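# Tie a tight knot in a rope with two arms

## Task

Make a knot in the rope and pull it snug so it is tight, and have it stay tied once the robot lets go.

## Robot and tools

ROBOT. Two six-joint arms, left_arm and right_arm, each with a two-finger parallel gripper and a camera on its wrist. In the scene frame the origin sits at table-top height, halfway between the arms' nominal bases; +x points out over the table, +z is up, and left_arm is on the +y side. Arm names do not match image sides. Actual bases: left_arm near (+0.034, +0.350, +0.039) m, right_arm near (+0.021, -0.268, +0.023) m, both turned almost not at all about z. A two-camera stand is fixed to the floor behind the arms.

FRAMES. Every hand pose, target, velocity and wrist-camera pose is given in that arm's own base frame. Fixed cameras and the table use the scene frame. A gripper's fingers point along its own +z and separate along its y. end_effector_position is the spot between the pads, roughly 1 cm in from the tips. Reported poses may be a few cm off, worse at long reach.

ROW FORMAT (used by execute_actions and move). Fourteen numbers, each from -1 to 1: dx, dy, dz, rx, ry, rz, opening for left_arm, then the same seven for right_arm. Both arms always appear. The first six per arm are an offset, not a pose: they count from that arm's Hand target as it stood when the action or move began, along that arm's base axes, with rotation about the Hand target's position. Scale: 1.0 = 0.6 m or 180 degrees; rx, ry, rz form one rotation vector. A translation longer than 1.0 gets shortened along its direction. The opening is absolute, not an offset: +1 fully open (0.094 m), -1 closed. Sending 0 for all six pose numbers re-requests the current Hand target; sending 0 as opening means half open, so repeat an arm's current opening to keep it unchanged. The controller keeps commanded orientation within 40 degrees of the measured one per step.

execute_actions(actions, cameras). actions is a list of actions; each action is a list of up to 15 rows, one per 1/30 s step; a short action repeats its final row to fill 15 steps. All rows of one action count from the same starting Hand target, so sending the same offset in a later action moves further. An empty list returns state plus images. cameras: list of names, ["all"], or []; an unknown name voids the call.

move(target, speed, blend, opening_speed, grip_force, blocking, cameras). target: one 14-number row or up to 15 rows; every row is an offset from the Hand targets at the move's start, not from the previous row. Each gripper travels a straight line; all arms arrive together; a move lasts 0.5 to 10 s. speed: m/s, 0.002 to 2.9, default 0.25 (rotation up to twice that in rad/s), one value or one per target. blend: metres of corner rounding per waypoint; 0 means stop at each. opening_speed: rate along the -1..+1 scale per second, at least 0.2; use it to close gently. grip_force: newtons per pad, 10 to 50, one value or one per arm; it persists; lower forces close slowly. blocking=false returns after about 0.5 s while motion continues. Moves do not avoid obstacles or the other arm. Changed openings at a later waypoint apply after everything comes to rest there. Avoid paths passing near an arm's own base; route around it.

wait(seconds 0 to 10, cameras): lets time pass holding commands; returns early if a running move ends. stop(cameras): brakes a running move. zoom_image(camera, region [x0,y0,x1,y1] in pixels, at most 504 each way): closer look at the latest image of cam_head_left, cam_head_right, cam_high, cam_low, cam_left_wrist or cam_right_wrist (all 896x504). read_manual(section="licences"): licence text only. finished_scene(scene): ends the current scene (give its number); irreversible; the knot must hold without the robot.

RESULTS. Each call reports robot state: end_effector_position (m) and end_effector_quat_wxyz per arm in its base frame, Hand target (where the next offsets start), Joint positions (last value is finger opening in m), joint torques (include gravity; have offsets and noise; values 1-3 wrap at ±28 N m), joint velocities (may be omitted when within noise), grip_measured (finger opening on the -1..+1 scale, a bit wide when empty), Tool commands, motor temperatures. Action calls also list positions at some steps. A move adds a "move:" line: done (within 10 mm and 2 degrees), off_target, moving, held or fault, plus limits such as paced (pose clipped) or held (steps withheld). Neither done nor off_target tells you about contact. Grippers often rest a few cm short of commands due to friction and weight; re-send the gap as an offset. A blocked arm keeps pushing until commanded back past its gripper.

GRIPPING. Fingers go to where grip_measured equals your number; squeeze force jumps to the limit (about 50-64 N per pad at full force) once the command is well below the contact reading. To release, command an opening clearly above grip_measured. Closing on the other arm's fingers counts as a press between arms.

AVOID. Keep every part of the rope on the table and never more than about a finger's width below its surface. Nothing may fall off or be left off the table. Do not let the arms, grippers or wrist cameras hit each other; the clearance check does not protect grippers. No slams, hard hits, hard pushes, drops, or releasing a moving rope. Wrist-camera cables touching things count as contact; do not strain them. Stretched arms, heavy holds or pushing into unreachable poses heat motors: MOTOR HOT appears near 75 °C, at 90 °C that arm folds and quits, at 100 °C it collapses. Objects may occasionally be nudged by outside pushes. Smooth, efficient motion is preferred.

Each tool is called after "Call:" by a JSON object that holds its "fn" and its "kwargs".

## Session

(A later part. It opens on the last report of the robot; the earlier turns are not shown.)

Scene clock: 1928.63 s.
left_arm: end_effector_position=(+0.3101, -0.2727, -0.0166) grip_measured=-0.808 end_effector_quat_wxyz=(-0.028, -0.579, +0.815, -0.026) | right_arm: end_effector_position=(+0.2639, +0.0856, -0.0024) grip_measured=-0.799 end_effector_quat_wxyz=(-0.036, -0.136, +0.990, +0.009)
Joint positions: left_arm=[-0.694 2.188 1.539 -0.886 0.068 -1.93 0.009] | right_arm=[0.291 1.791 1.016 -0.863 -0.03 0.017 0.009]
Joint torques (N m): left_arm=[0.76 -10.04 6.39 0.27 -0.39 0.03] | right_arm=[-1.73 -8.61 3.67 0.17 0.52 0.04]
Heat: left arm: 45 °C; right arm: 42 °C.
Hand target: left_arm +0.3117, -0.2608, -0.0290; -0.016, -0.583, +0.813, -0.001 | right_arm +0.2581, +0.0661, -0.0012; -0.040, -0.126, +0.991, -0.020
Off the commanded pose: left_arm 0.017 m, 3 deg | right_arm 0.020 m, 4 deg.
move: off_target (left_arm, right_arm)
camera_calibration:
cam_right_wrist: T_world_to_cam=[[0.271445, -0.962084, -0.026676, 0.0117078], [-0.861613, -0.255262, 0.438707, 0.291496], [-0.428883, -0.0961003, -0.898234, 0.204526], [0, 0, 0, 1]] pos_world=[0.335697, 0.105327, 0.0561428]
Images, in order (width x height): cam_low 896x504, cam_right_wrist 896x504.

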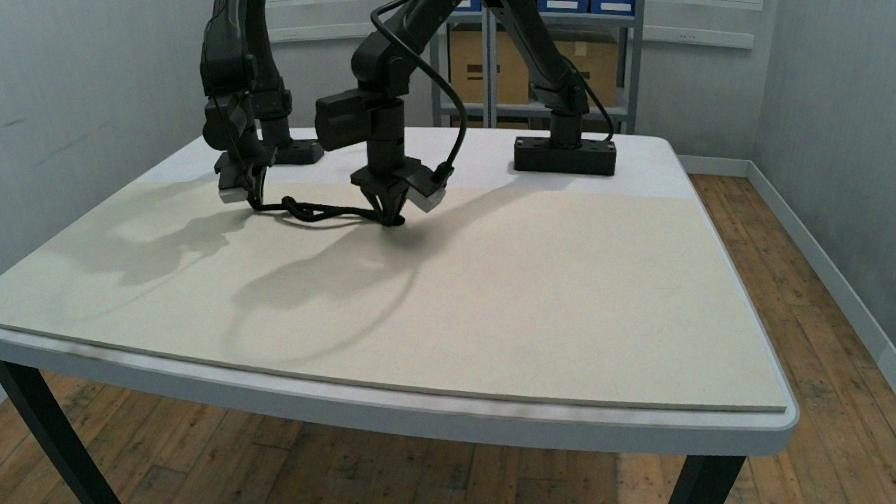

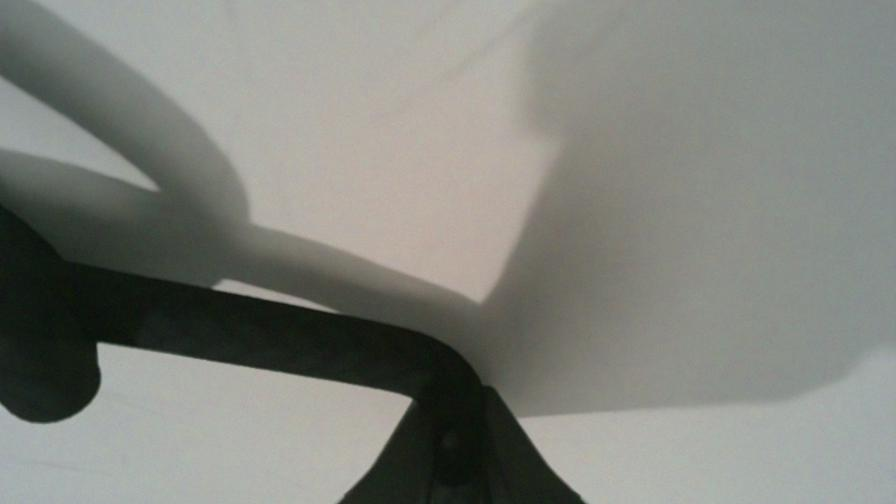

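Call:
{"fn": "move", "kwargs": {"target": [[0,0,0,0,0,0.0,-1,0.01,0.05,0,0,0,0,-1],[0,0,0.01,0,0,0.0,-0.3,0.01,0.05,0,0,0,0,-1],[0,0.02,0.18,0,0,0.0,-0.4,0.01,0.05,0,0,0,0,-1]], "speed": 0.12, "cameras": ["cam_left_wrist","cam_right_wrist","cam_low"]}}

Call:
{"fn": "zoom_image", "kwargs": {"camera": "cam_low", "region": [220, 140, 440, 270]}}

Scene clock: 1943.53 s.
left_arm: end_effector_position=(+0.3064, -0.2518, +0.0644) grip_measured=-0.398 end_effector_quat_wxyz=(-0.027, -0.580, +0.814, +0.007) | right_arm: end_effector_position=(+0.2592, +0.0940, -0.0017) grip_measured=-0.799 end_effector_quat_wxyz=(-0.038, -0.125, +0.991, -0.015)
Joint positions: left_arm=[-0.668 2.101 1.736 -1.233 0.049 -1.907 0.028] | right_arm=[0.353 1.795 1.023 -0.879 0.013 0.102 0.009]
Joint torques (N m): left_arm=[0.55 -13.98 8.83 0 -0.19 0.01] | right_arm=[0.39 -5.29 7.83 0.14 0.07 0.1]
Heat: left arm: 45 °C; right arm: 42 °C.
Hand target: left_arm +0.3116, -0.2489, +0.0789; -0.016, -0.582, +0.813, +0.000 | right_arm +0.2641, +0.0961, -0.0011; -0.040, -0.126, +0.991, -0.020
Off the commanded pose: left_arm 0.016 m, 2 deg | right_arm 0.005 m, 1 deg.
move: off_target (left_arm); target 2's new opening was sent with left_arm's hand 0.013 m and 3 deg from that target; target 3's new opening was sent with left_arm's hand 0.016 m and 2 deg from that target
camera_calibration:
cam_left_wrist: T_world_to_cam=[[0.94015, -0.339741, -0.026339, -0.369847], [-0.291653, -0.842232, 0.453414, -0.114761], [-0.176227, -0.418596, -0.890911, 0.0987598], [0, 0, 0, 1]] pos_world=[0.331645, -0.180967, 0.130279]
cam_right_wrist: T_world_to_cam=[[0.252982, -0.967202, 0.0227987, 0.0264988], [-0.867736, -0.216418, 0.447435, 0.287194], [-0.427826, -0.132976, -0.894026, 0.20727], [0, 0, 0, 1]] pos_world=[0.331181, 0.115346, 0.0562001]
Images, in order (width x height): cam_low 896x504, cam_left_wrist 896x504, cam_right_wrist 896x504.

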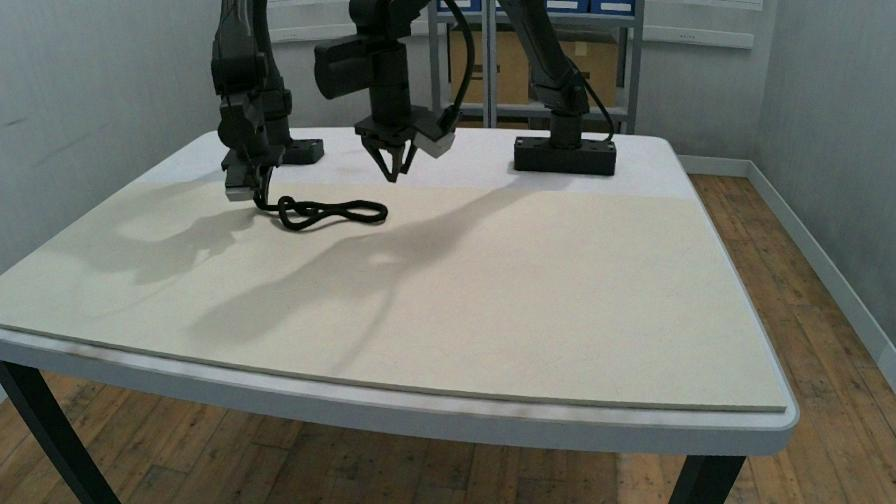

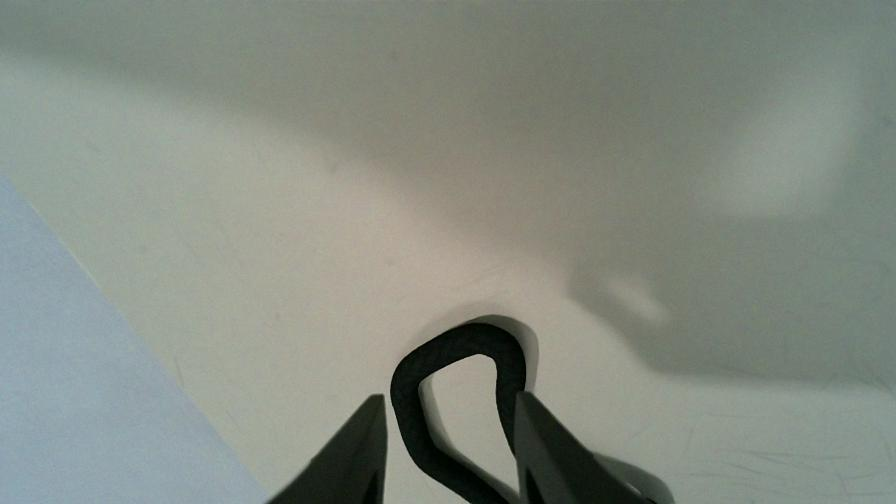

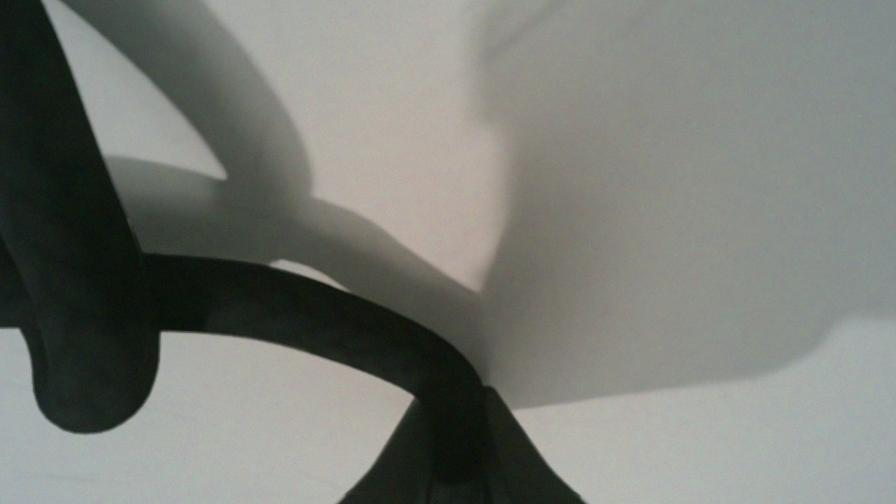

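Scaled by 2.291.

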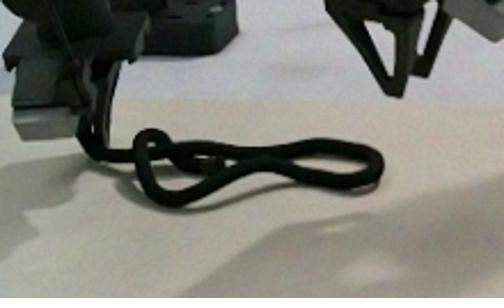

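Call:
{"fn": "move", "kwargs": {"target": [-0.02,-0.06,0.08,0,0,0.0,-0.4,0,0.0,0,0,0,0,-1], "speed": 0.2, "cameras": ["cam_left_wrist"]}}

Scene clock: 1956.60 s.
left_arm: end_effector_position=(+0.2975, -0.2890, +0.1275) grip_measured=-0.398 end_effector_quat_wxyz=(-0.021, -0.577, +0.817, -0.012) | right_arm: end_effector_position=(+0.2592, +0.0940, -0.0017) grip_measured=-0.799 end_effector_quat_wxyz=(-0.038, -0.125, +0.991, -0.015)
Joint positions: left_arm=[-0.753 2.136 2.04 -1.459 0.047 -1.983 0.028] | right_arm=[0.353 1.795 1.023 -0.879 0.013 0.102 0.009]
Joint torques (N m): left_arm=[0.46 -11.06 8.66 0.07 -0.16 -0.09] | right_arm=[0.42 -5.29 7.86 0.14 0.08 0.09]
Heat: left arm: 48 °C; right arm: 43 °C.
Hand target: left_arm +0.2997, -0.2848, +0.1268; -0.016, -0.583, +0.813, +0.000 | right_arm +0.2641, +0.0961, -0.0011; -0.040, -0.126, +0.991, -0.020
Off the commanded pose: left_arm 0.005 m, 2 deg | right_arm 0.005 m, 1 deg.
move: done
camera_calibration:
cam_left_wrist: T_world_to_cam=[[0.93758, -0.347545, 0.0124724, -0.378981], [-0.313269, -0.828451, 0.464253, -0.168253], [-0.151016, -0.439182, -0.885615, 0.123625], [0, 0, 0, 1]] pos_world=[0.321286, -0.216808, 0.192323]
Images, in order (width x height): cam_left_wrist 896x504.

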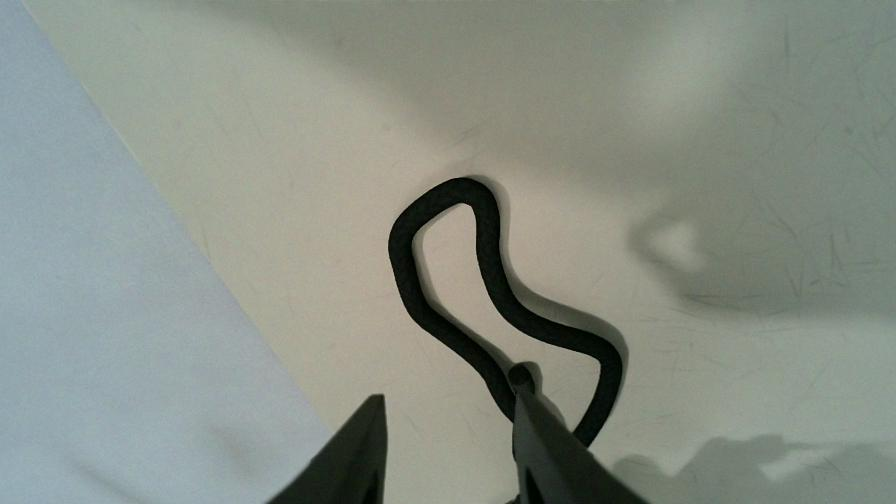

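Call:
{"fn": "move", "kwargs": {"target": [[0,0,0,0,0,0,-0.4,0,0,0,0,0,0,-0.3],[0,0,0,0,0,0,-0.4,0,0,0.17,0,0,0,-0.3],[0,-0.05,-0.05,0,0,0,-0.4,-0.075,-0.165,0.17,0,0,0,-0.3],[0.0,-0.22,-0.16,0,0,-0.02,-0.4,-0.075,-0.165,0.17,0,0,0,-0.3]], "speed": 0.25, "blend": [0,0.04,0.03,0], "cameras": ["cam_left_wrist","cam_low"]}}

Call:
{"fn": "zoom_image", "kwargs": {"camera": "cam_low", "region": [220, 140, 440, 270]}}

Scene clock: 1971.87 s.
left_arm: end_effector_position=(+0.2981, -0.4226, +0.0375) grip_measured=-0.398 end_effector_quat_wxyz=(-0.022, -0.539, +0.842, -0.024) | right_arm: end_effector_position=(+0.2279, -0.0006, +0.1016) grip_measured=-0.303 end_effector_quat_wxyz=(-0.034, -0.127, +0.991, -0.019)
Joint positions: left_arm=[-0.942 2.721 2.727 -1.53 0.046 -2.081 0.028] | right_arm=[0.029 1.47 1.112 -1.276 0.045 -0.224 0.033]
Joint torques (N m): left_arm=[0.68 -14.02 8.81 0.14 -0.06 -0.08] | right_arm=[-0.55 -6.34 4.63 0.22 0.05 -0.02]
Heat: left arm: 47 °C; right arm: 44 °C.
Hand target: left_arm +0.2996, -0.4168, +0.0308; -0.016, -0.557, +0.831, +0.000 | right_arm +0.2191, -0.0029, +0.1009; -0.040, -0.126, +0.991, -0.020
Off the commanded pose: left_arm 0.009 m, 4 deg | right_arm 0.009 m, 1 deg.
joint sent to its limit (left arm) — joint 4 (wrist pitch), lower limit; joint 6 (wrist roll), lower limit. The joint targets still meet the commanded pose.
move: off_target (left_arm)
camera_calibration:
cam_left_wrist: T_world_to_cam=[[0.901669, -0.431035, 0.03467, -0.450206], [-0.394128, -0.786176, 0.476016, -0.19542], [-0.177923, -0.442873, -0.878753, -0.00846875], [0, 0, 0, 1]] pos_world=[0.32741, -0.351439, 0.10119]
Images, in order (width x height): cam_low 896x504, cam_left_wrist 896x504.

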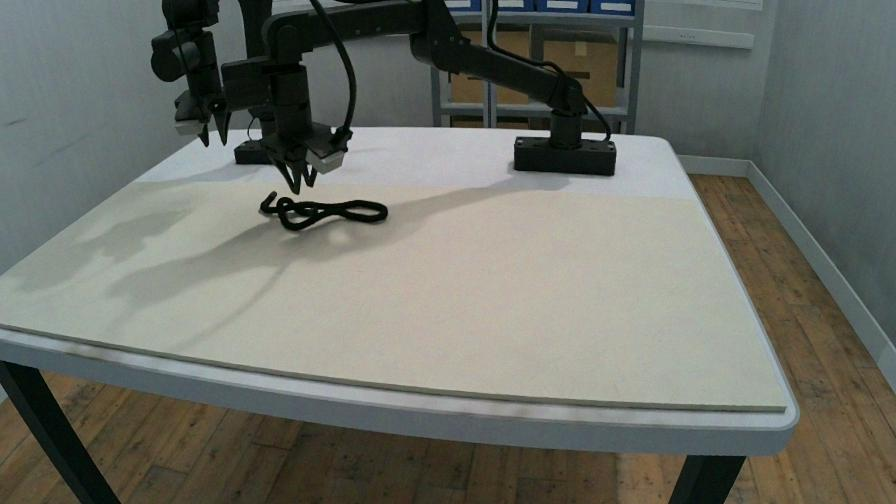

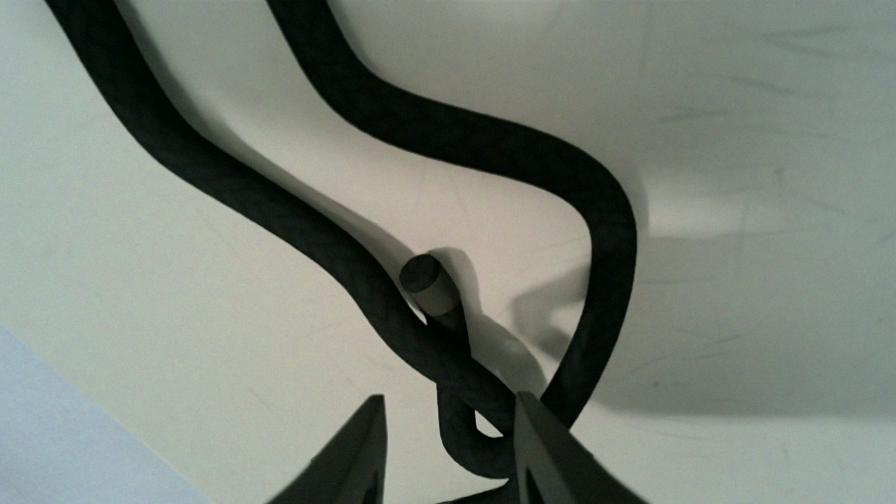

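Scaled by 2.291.

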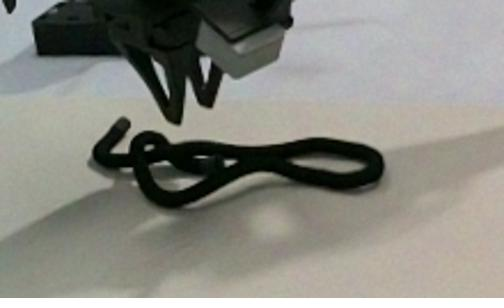

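Call:
{"fn": "move", "kwargs": {"target": [[-0.01,-0.003,-0.09,0,0,0,-0.58,0,0,0,0,0,0,-0.3]], "speed": 0.1, "cameras": ["cam_left_wrist","cam_low"]}}

Call:
{"fn": "zoom_image", "kwargs": {"camera": "cam_low", "region": [220, 140, 440, 270]}}

Scene clock: 1983.87 s.
left_arm: end_effector_position=(+0.2937, -0.4166, -0.0047) grip_measured=-0.578 end_effector_quat_wxyz=(-0.024, -0.539, +0.842, +0.001) | right_arm: end_effector_position=(+0.2279, -0.0006, +0.1016) grip_measured=-0.303 end_effector_quat_wxyz=(-0.034, -0.127, +0.991, -0.019)
Joint positions: left_arm=[-0.942 2.708 2.532 -1.4 0.047 -2.082 0.02] | right_arm=[0.029 1.47 1.112 -1.276 0.045 -0.224 0.033]
Joint torques (N m): left_arm=[-0.17 -14.99 3.66 0.83 -0.02 -0.08] | right_arm=[-0.55 -6.34 4.6 0.22 0.04 -0.01]
Motor temperatures (°C): left_arm=[29 46 37 31 31 31 30] | right_arm=[30 38 42 31 30 31 32]
Heat: left arm: 46 °C; right arm: 42 °C.
Hand target: left_arm +0.2937, -0.4185, -0.0231; -0.016, -0.557, +0.831, +0.000 | right_arm +0.2191, -0.0029, +0.1009; -0.040, -0.126, +0.991, -0.020
Off the commanded pose: left_arm 0.019 m, 3 deg | right_arm 0.009 m, 1 deg.
joint sent to its limit (left arm) — joint 6 (wrist roll), lower limit. The joint targets still meet the commanded pose.
move: off_target (left_arm)
camera_calibration:
cam_left_wrist: T_world_to_cam=[[0.902364, -0.430821, -0.0115, -0.442607], [-0.378872, -0.805711, 0.455287, -0.185077], [-0.205413, -0.406478, -0.89027, -0.0204604], [0, 0, 0, 1]] pos_world=[0.32507, -0.34812, 0.060958]
Images, in order (width x height): cam_low 896x504, cam_left_wrist 896x504.

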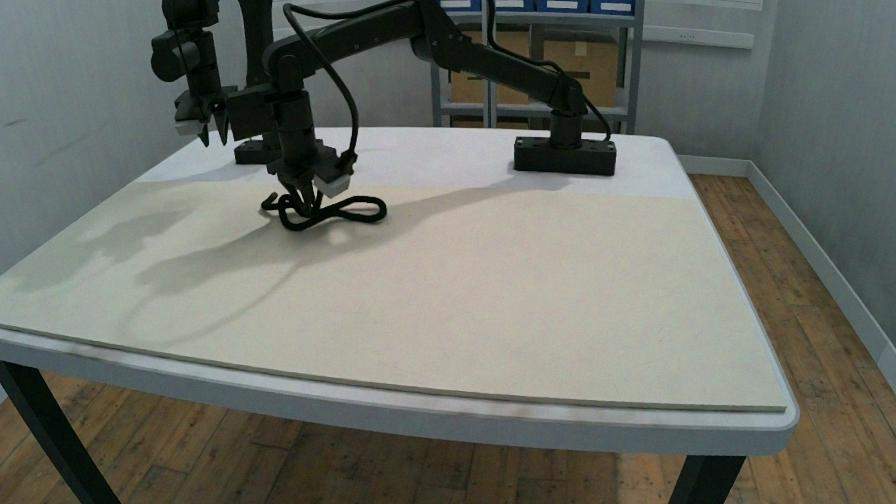

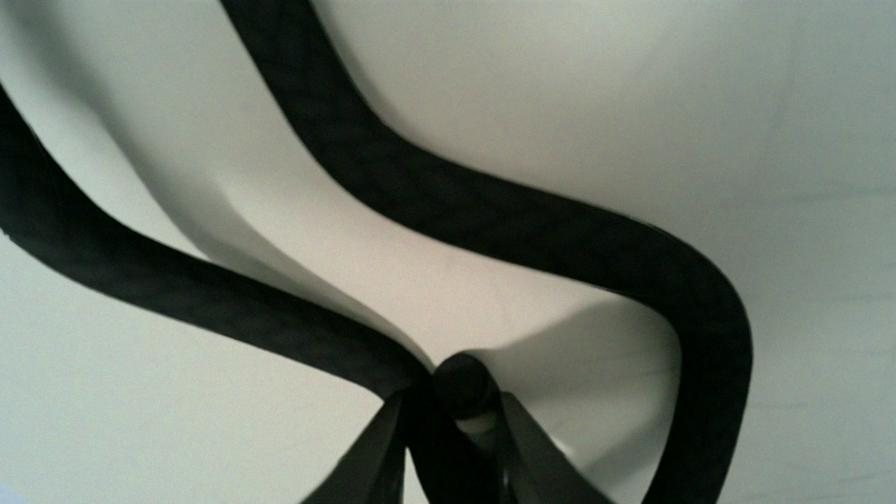

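Scaled by 2.291.

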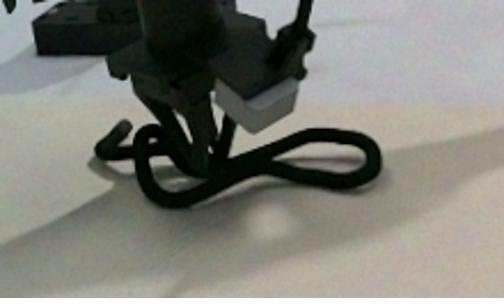

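Call:
{"fn": "move", "kwargs": {"target": [[0.0,0.0,0.1,0,0,0,-0.5,0,0,0,0,0,0,-0.3],[-0.028,0.043,0.1,0,0,0,-1,0,0,0,0,0,0,-0.3],[-0.028,0.043,-0.018,0,0,0,-1,0,0,0,0,0,0,-0.3],[-0.078,0.005,-0.018,0,0,0,-1,0,0,0,0,0,0,-0.3],[-0.07,0.01,0.1,0,0,0,-1,0,0,0,0,0,0,-0.3],[-0.01,0.06,0.1,0,0,0,-0.5,0,0,0,0,0,0,-0.3]], "speed": 0.12, "blend": [0.01,0.005,0,0,0.02,0], "cameras": ["cam_left_wrist","cam_low"]}}

Call:
{"fn": "zoom_image", "kwargs": {"camera": "cam_low", "region": [220, 140, 440, 270]}}

Scene clock: 2014.77 s.
left_arm: end_effector_position=(+0.2877, -0.3808, +0.0162) grip_measured=-0.502 end_effector_quat_wxyz=(-0.025, -0.554, +0.832, +0.012) | right_arm: end_effector_position=(+0.2279, -0.0006, +0.1016) grip_measured=-0.303 end_effector_quat_wxyz=(-0.034, -0.127, +0.991, -0.019)
Joint positions: left_arm=[-0.907 2.505 2.228 -1.322 0.049 -2.082 0.023] | right_arm=[0.029 1.47 1.112 -1.276 0.045 -0.224 0.033]
Joint torques (N m): left_arm=[-0.54 -18.37 8.17 0 -0.15 -0.08] | right_arm=[-0.55 -6.32 4.62 0.22 0.05 -0.01]
Motor temperatures (°C): left_arm=[29 51 35 31 31 31 30] | right_arm=[30 38 41 31 30 31 31]
Heat: left arm: 51 °C; right arm: 41 °C.
Hand target: left_arm +0.2877, -0.3825, +0.0368; -0.016, -0.557, +0.830, +0.000 | right_arm +0.2191, -0.0029, +0.1009; -0.040, -0.126, +0.991, -0.020
Off the commanded pose: left_arm 0.021 m, 2 deg | right_arm 0.009 m, 1 deg.
joint sent to its limit (left arm) — joint 6 (wrist roll), lower limit. The joint targets still meet the commanded pose.
move: off_target (left_arm); blend cut to 0 m at target 2; target 2's new opening was sent with left_arm's hand 0.009 m and 3 deg from that target; target 6's new opening was sent with left_arm's hand 0.021 m and 2 deg from that target
camera_calibration:
cam_left_wrist: T_world_to_cam=[[0.916461, -0.398903, -0.0312407, -0.413088], [-0.344208, -0.82579, 0.446757, -0.185514], [-0.204011, -0.398682, -0.89411, 0.013993], [0, 0, 0, 1]] pos_world=[0.317579, -0.312399, 0.0824857]
Images, in order (width x height): cam_low 896x504, cam_left_wrist 896x504.

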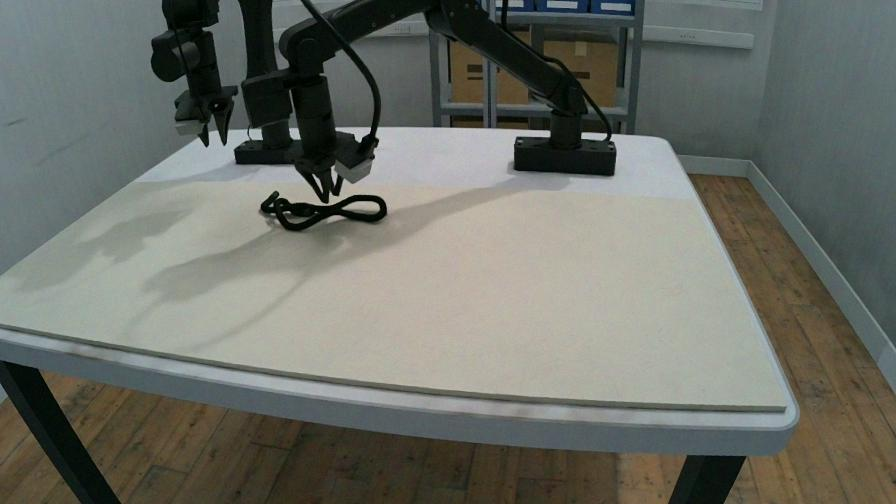

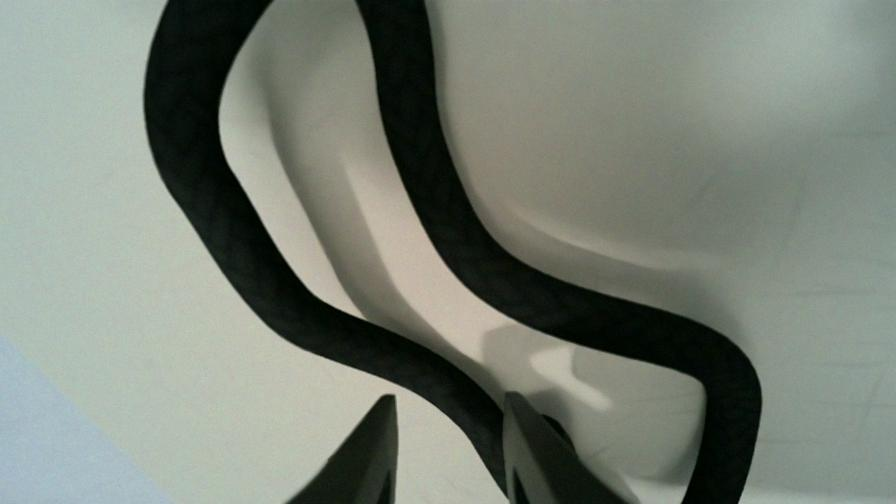

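Scaled by 2.291.

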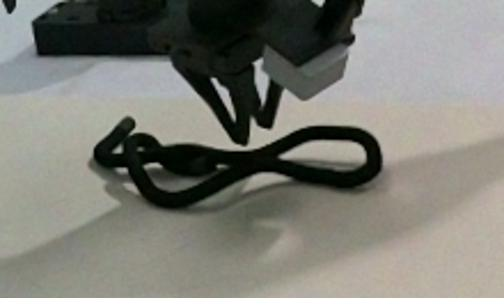

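Call:
{"fn": "move", "kwargs": {"target": [0.0,0.03,0.1,0,0,0,-0.5,0,0,0,0,0,0,-0.3], "speed": 0.2, "cameras": ["cam_left_wrist"]}}

Call:
{"fn": "zoom_image", "kwargs": {"camera": "cam_left_wrist", "region": [360, 250, 760, 475]}}

Scene clock: 2020.33 s.
left_arm: end_effector_position=(+0.2839, -0.3690, +0.0862) grip_measured=-0.502 end_effector_quat_wxyz=(-0.025, -0.554, +0.832, +0.003) | right_arm: end_effector_position=(+0.2279, -0.0006, +0.1016) grip_measured=-0.303 end_effector_quat_wxyz=(-0.034, -0.127, +0.991, -0.019)
Joint positions: left_arm=[-0.898 2.431 2.373 -1.523 0.049 -2.074 0.023] | right_arm=[0.029 1.47 1.112 -1.276 0.045 -0.224 0.033]
Joint torques (N m): left_arm=[0.54 -15.51 8.73 0.02 -0.18 0.01] | right_arm=[-0.55 -6.34 4.6 0.22 0.05 -0.01]
Heat: left arm: 53 °C; right arm: 41 °C.
Hand target: left_arm +0.2877, -0.3645, +0.0968; -0.016, -0.557, +0.831, +0.000 | right_arm +0.2191, -0.0029, +0.1009; -0.040, -0.126, +0.991, -0.020
Off the commanded pose: left_arm 0.012 m, 1 deg | right_arm 0.009 m, 1 deg.
move: off_target (left_arm)
camera_calibration:
cam_left_wrist: T_world_to_cam=[[0.917021, -0.398538, -0.0154689, -0.404029], [-0.348551, -0.81965, 0.454628, -0.205504], [-0.193865, -0.411512, -0.890547, 0.072636], [0, 0, 0, 1]] pos_world=[0.312957, -0.299572, 0.151864]
Images, in order (width x height): cam_left_wrist 896x504.

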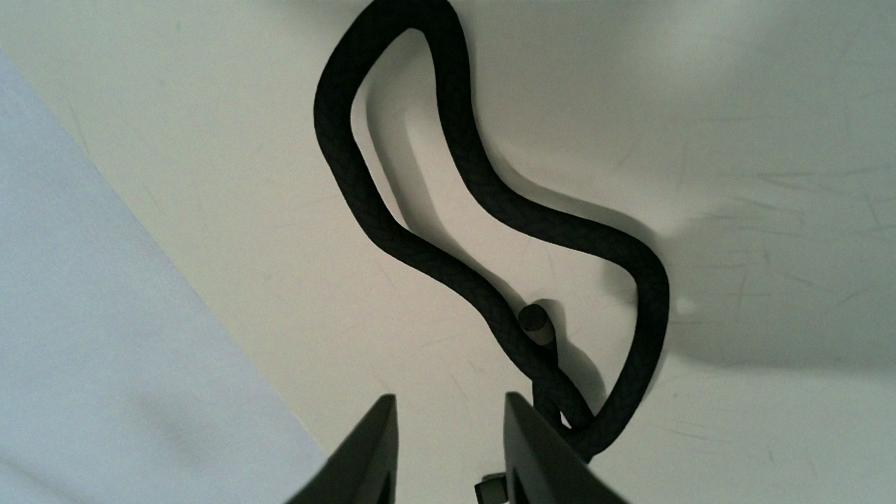

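Scaled by 1.260.

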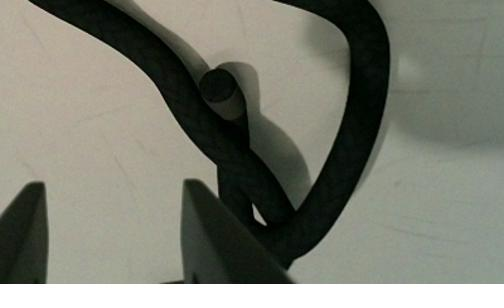

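Call:
{"fn": "move", "kwargs": {"target": [[-0.056,0.044,-0.08,0,0,0.0,-0.45,0,0,0,0,0,0,-0.3],[-0.056,0.044,-0.213,0,0,0.0,-0.45,0,0,0,0,0,0,-0.3]], "speed": 0.15, "blend": [0.01,0], "cameras": ["cam_left_wrist"]}}

Scene clock: 2040.33 s.
left_arm: end_effector_position=(+0.2536, -0.3381, -0.0165) grip_measured=-0.452 end_effector_quat_wxyz=(-0.024, -0.553, +0.833, -0.001) | right_arm: end_effector_position=(+0.2279, -0.0006, +0.1016) grip_measured=-0.303 end_effector_quat_wxyz=(-0.034, -0.127, +0.991, -0.019)
Joint positions: left_arm=[-0.909 2.256 1.655 -0.971 0.048 -2.081 0.026] | right_arm=[0.029 1.47 1.112 -1.276 0.045 -0.224 0.033]
Joint torques (N m): left_arm=[-0.35 -11.38 4.71 0.75 -0.14 -0.09] | right_arm=[-0.55 -6.34 4.62 0.22 0.05 -0.01]
Heat: left arm: 53 °C; right arm: 41 °C.
Hand target: left_arm +0.2540, -0.3382, -0.0309; -0.016, -0.557, +0.831, +0.000 | right_arm +0.2191, -0.0029, +0.1009; -0.040, -0.126, +0.991, -0.020
Off the commanded pose: left_arm 0.014 m, 1 deg | right_arm 0.009 m, 1 deg.
joint sent to its limit (left arm) — joint 6 (wrist roll), lower limit. The joint targets still meet the commanded pose.
move: off_target (left_arm)
camera_calibration:
cam_left_wrist: T_world_to_cam=[[0.915865, -0.401402, -0.00818324, -0.366094], [-0.353453, -0.815794, 0.457768, -0.141465], [-0.190425, -0.416362, -0.889034, -0.0144077], [0, 0, 0, 1]] pos_world=[0.282548, -0.268356, 0.0489533]
Images, in order (width x height): cam_left_wrist 896x504.

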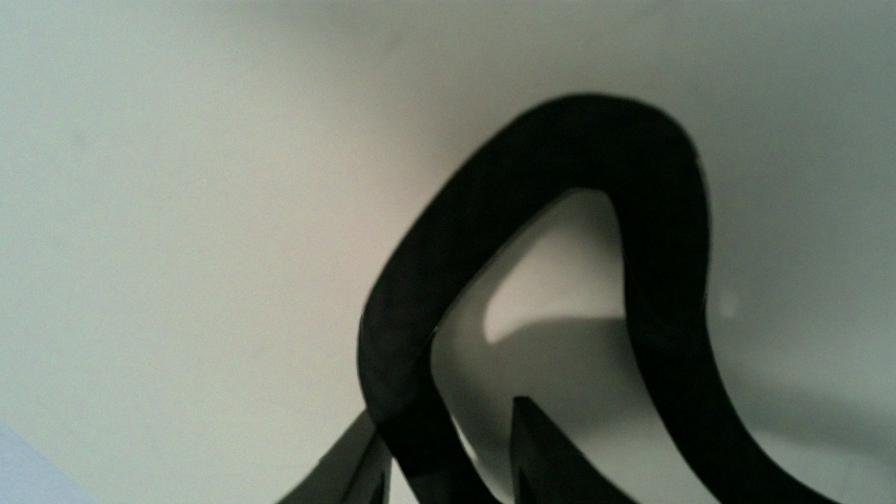

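Call:
{"fn": "move", "kwargs": {"target": [[0,0,0,0,0,0,-1,0,0,0,0,0,0,-0.3],[0,0,0.06,0,0,0,-1,0,0,0,0,0,0,-0.3]], "speed": 0.1, "opening_speed": 1.5, "cameras": ["cam_low","cam_head_right","cam_left_wrist"]}}

Scene clock: 2064.20 s.
left_arm: end_effector_position=(+0.2505, -0.3335, -0.0127) grip_measured=-0.801 end_effector_quat_wxyz=(-0.025, -0.554, +0.832, +0.012) | right_arm: end_effector_position=(+0.2279, -0.0006, +0.1016) grip_measured=-0.303 end_effector_quat_wxyz=(-0.034, -0.127, +0.991, -0.019)
Joint positions: left_arm=[-0.909 2.256 1.67 -1.013 0.047 -2.082 0.009] | right_arm=[0.029 1.47 1.112 -1.276 0.045 -0.224 0.033]
Joint torques (N m): left_arm=[-0.36 -15.64 8.66 -0.02 -0.13 -0.08] | right_arm=[-0.55 -6.34 4.6 0.22 0.05 -0.01]
Heat: left arm: 49 °C; right arm: 41 °C.
Hand target: left_arm +0.2541, -0.3383, +0.0050; -0.016, -0.557, +0.831, +0.000 | right_arm +0.2191, -0.0029, +0.1009; -0.040, -0.126, +0.991, -0.020
Off the commanded pose: left_arm 0.019 m, 2 deg | right_arm 0.009 m, 1 deg.
joint sent to its limit (left arm) — joint 6 (wrist roll), lower limit. The joint targets still meet the commanded pose.
move: off_target (left_arm)
camera_calibration:
cam_left_wrist: T_world_to_cam=[[0.916007, -0.399923, -0.031516, -0.361193], [-0.345403, -0.826204, 0.445065, -0.146205], [-0.204031, -0.396797, -0.894943, 0.00011029], [0, 0, 0, 1]] pos_world=[0.280378, -0.265201, 0.053786]
Images, in order (width x height): cam_head_right 896x504, cam_low 896x504, cam_left_wrist 896x504.

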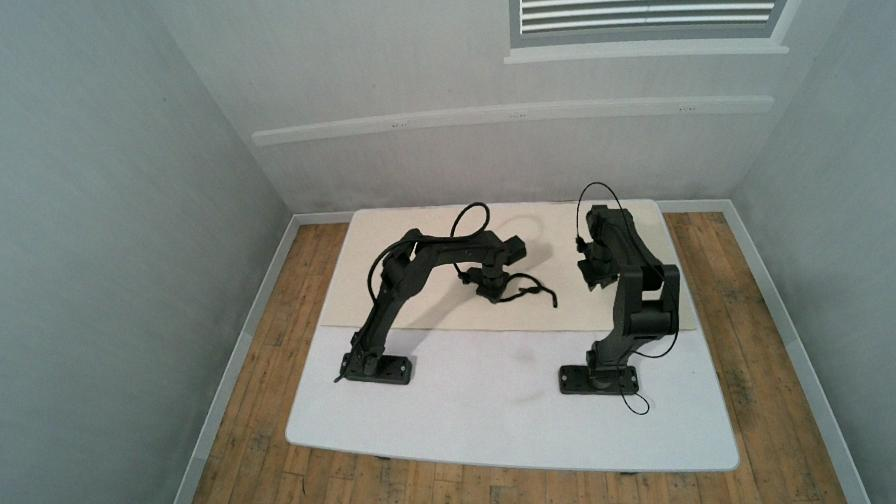

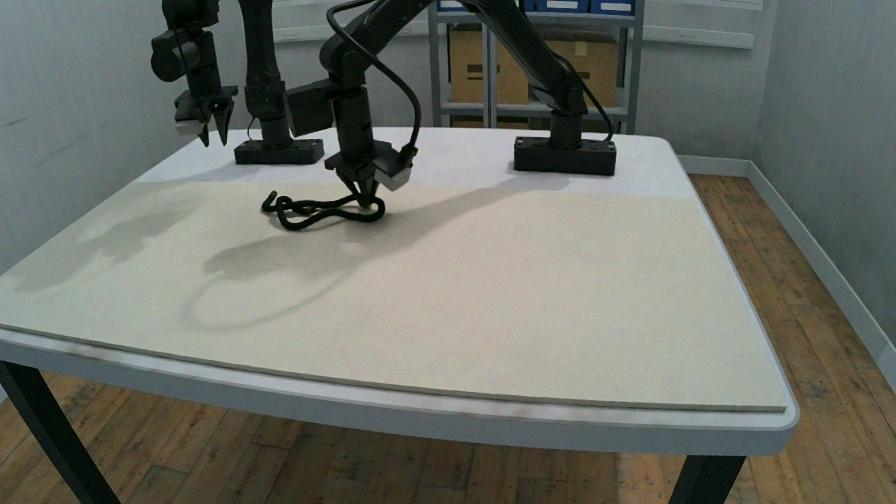

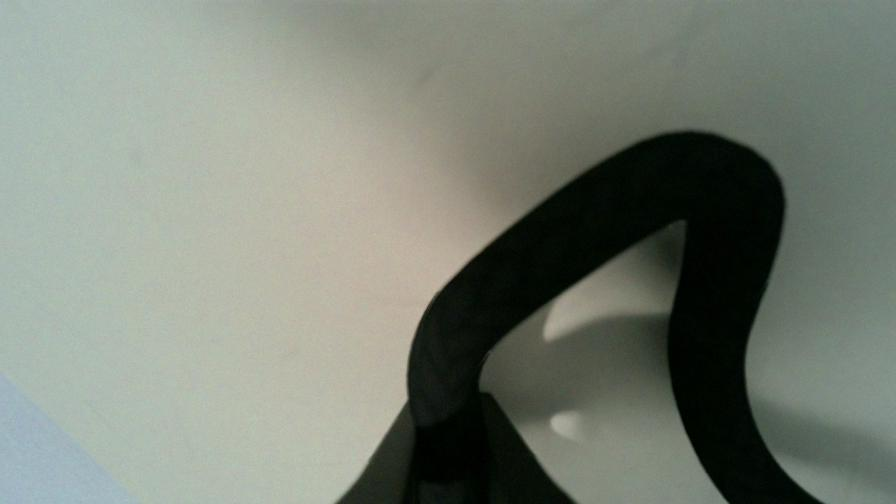

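Call:
{"fn": "move", "kwargs": {"target": [[0,0,0.035,0,0,0,-1,0,0,0,0,0,0,-0.3],[-0.06,-0.04,0.035,0,0,0,-1,0,0,0,0,0,0,-0.3]], "speed": 0.1, "cameras": ["cam_low","cam_head_right","cam_left_wrist"]}}

Call:
{"fn": "zoom_image", "kwargs": {"camera": "cam_low", "region": [220, 140, 440, 264]}}

Call:
{"fn": "zoom_image", "kwargs": {"camera": "cam_head_right", "region": [440, 230, 600, 320]}}

Scene clock: 2072.47 s.
left_arm: end_effector_position=(+0.2160, -0.3593, +0.0097) grip_measured=-0.801 end_effector_quat_wxyz=(-0.035, -0.514, +0.857, +0.011) | right_arm: end_effector_position=(+0.2279, -0.0006, +0.1016) grip_measured=-0.303 end_effector_quat_wxyz=(-0.034, -0.127, +0.991, -0.019)
Joint positions: left_arm=[-1.002 2.232 1.722 -1.085 0.068 -2.082 0.009] | right_arm=[0.029 1.47 1.112 -1.276 0.045 -0.224 0.033]
Joint torques (N m): left_arm=[0.23 -15.45 8.38 0.01 0.06 -0.07] | right_arm=[-0.54 -6.34 4.62 0.23 0.05 -0.01]
Heat: left arm: 48 °C; right arm: 41 °C.
Hand target: left_arm +0.2181, -0.3623, +0.0261; -0.016, -0.557, +0.831, +0.000 | right_arm +0.2191, -0.0029, +0.1009; -0.040, -0.126, +0.991, -0.020
Off the commanded pose: left_arm 0.017 m, 6 deg | right_arm 0.009 m, 1 deg.
joint sent to its limit (left arm) — joint 6 (wrist roll), lower limit. The joint targets are off in orientation, not in position.
move: off_target (left_arm)
camera_calibration:
cam_left_wrist: T_world_to_cam=[[0.874238, -0.484037, -0.037627, -0.360363], [-0.413812, -0.783444, 0.463655, -0.159413], [-0.253905, -0.389774, -0.885217, 0.0160892], [0, 0, 0, 1]] pos_world=[0.253161, -0.293049, 0.0745957]
Images, in order (width x height): cam_head_right 896x504, cam_low 896x504, cam_left_wrist 896x504.

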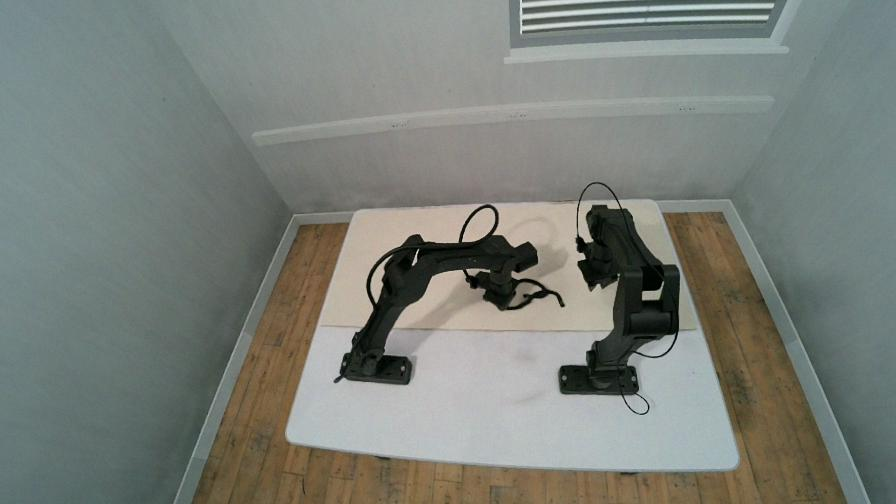

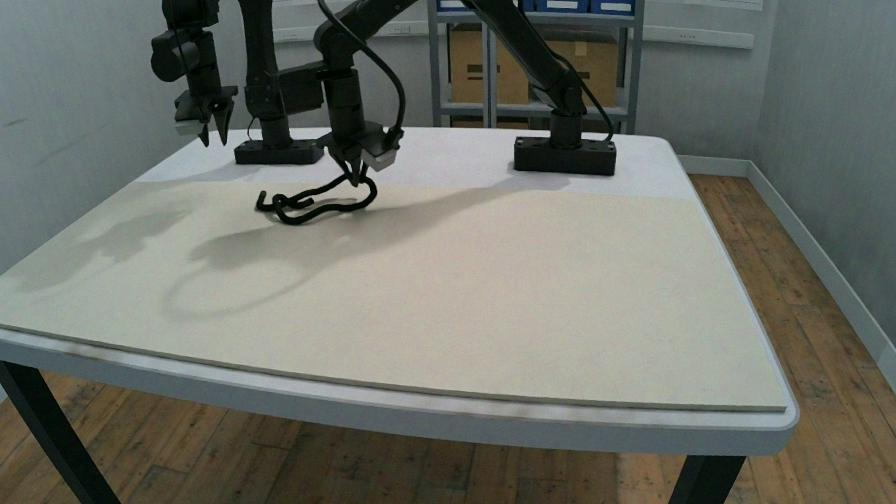

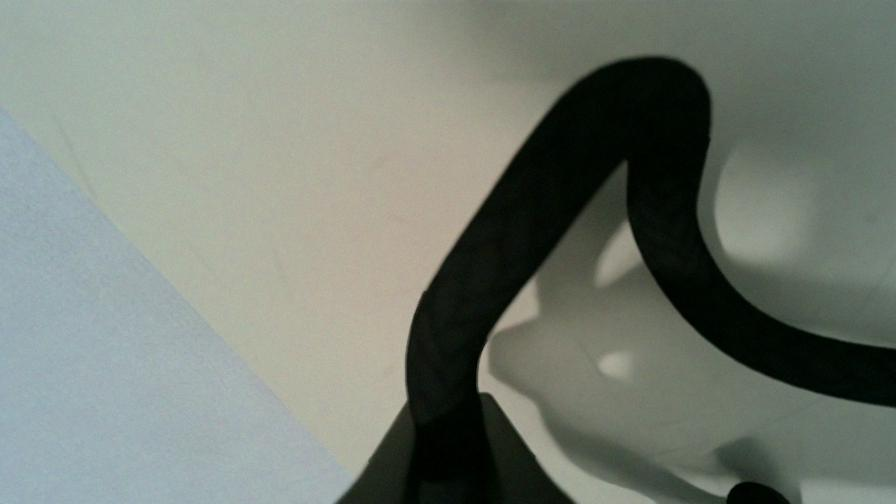

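Scaled by 2.291.

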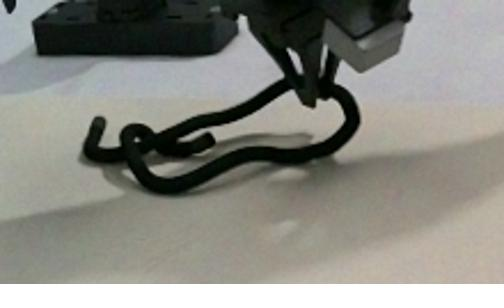

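Scaled by 3.150.

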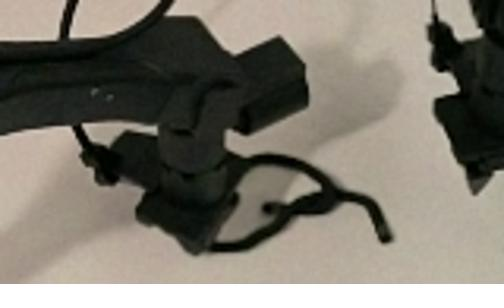

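Call:
{"fn": "move", "kwargs": {"target": [[-0.015,-0.01,-0.04,0,0,0,-1,0,0,0,0,0,0,-0.3],[-0.015,-0.01,-0.09,0,0,0,-1,0,0,0,0,0,0,-0.3],[-0.015,-0.01,-0.09,0,0,0,-0.4,0,0,0,0,0,0,-0.3],[-0.015,-0.01,0.03,0,0,0,-0.4,0,0,0,0,0,0,-0.3],[0.05,0,0.03,0,0,0,-0.4,0,0,0,0,0,0,-0.3]], "speed": 0.1, "opening_speed": 0.8, "cameras": ["cam_low","cam_head_right","cam_left_wrist"]}}

Call:
{"fn": "zoom_image", "kwargs": {"camera": "cam_low", "region": [220, 140, 440, 264]}}

Call:
{"fn": "zoom_image", "kwargs": {"camera": "cam_head_right", "region": [440, 230, 600, 320]}}

Scene clock: 2085.97 s.
left_arm: end_effector_position=(+0.2448, -0.3636, +0.0451) grip_measured=-0.402 end_effector_quat_wxyz=(-0.033, -0.534, +0.845, -0.010) | right_arm: end_effector_position=(+0.2279, -0.0006, +0.1016) grip_measured=-0.303 end_effector_quat_wxyz=(-0.034, -0.127, +0.991, -0.019)
Joint positions: left_arm=[-0.953 2.24 1.878 -1.192 0.066 -2.082 0.028] | right_arm=[0.029 1.47 1.112 -1.276 0.045 -0.224 0.033]
Joint torques (N m): left_arm=[0.18 -11.58 9.36 0.08 -0.17 -0.08] | right_arm=[-0.55 -6.34 4.62 0.22 0.04 -0.02]
Heat: left arm: 49 °C; right arm: 41 °C.
Hand target: left_arm +0.2480, -0.3622, +0.0439; -0.016, -0.557, +0.831, +0.000 | right_arm +0.2191, -0.0029, +0.1009; -0.040, -0.126, +0.991, -0.020
Off the commanded pose: left_arm 0.004 m, 4 deg | right_arm 0.009 m, 1 deg.
joint sent to its limit (left arm) — joint 6 (wrist roll), lower limit. The joint targets are off in orientation, not in position.
move: off_target (left_arm); target 3's new opening was sent with left_arm's hand 0.015 m and 7 deg from that target
camera_calibration:
cam_left_wrist: T_world_to_cam=[[0.897459, -0.441098, -0.000303631, -0.378028], [-0.38695, -0.78762, 0.479505, -0.176121], [-0.211748, -0.430218, -0.877539, 0.0276983], [0, 0, 0, 1]] pos_world=[0.27698, -0.293547, 0.108642]
Images, in order (width x height): cam_head_right 896x504, cam_low 896x504, cam_left_wrist 896x504.

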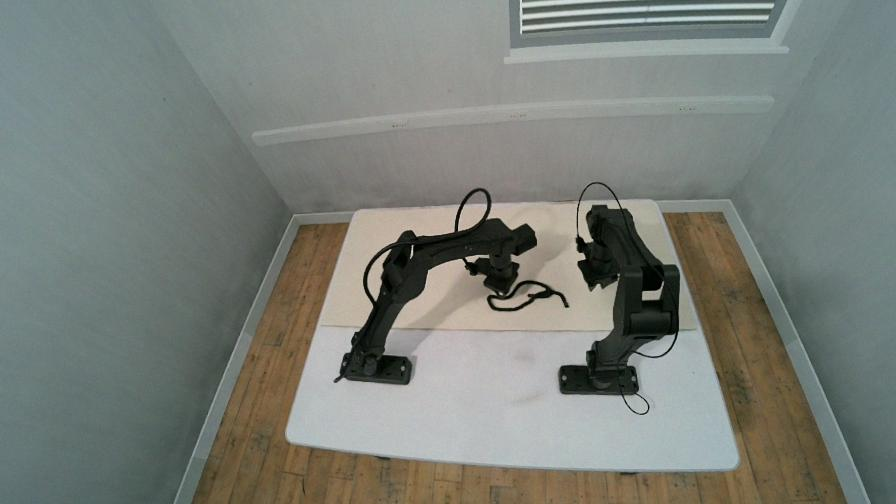

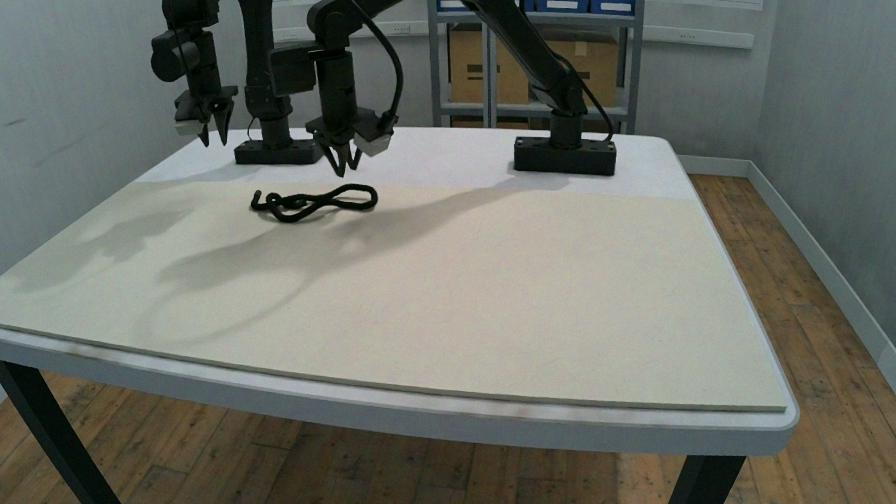

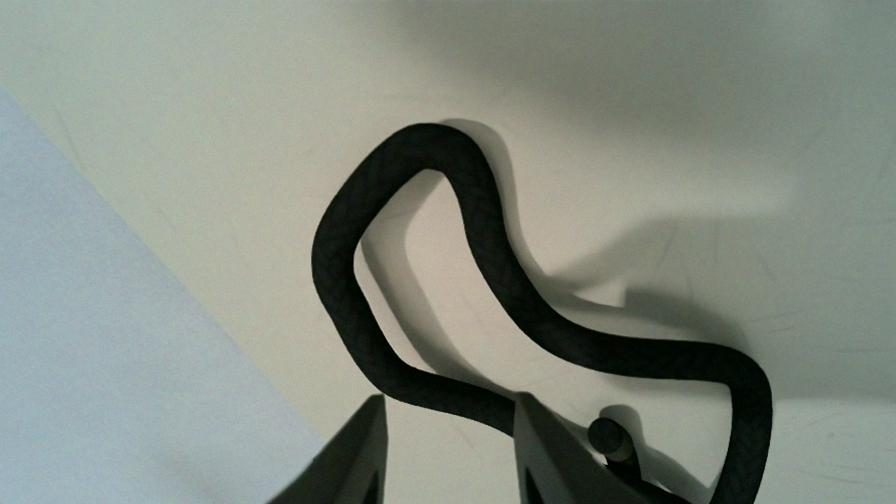

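Scaled by 2.291.

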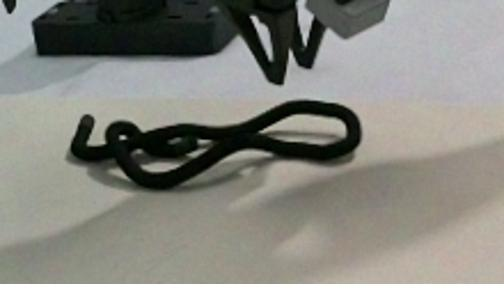

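Scaled by 3.150.

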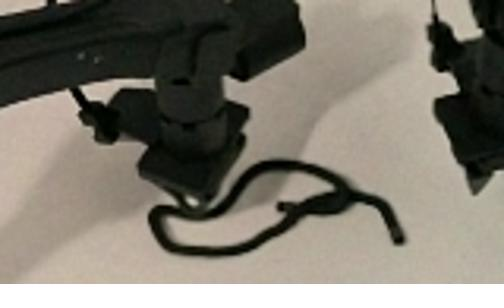

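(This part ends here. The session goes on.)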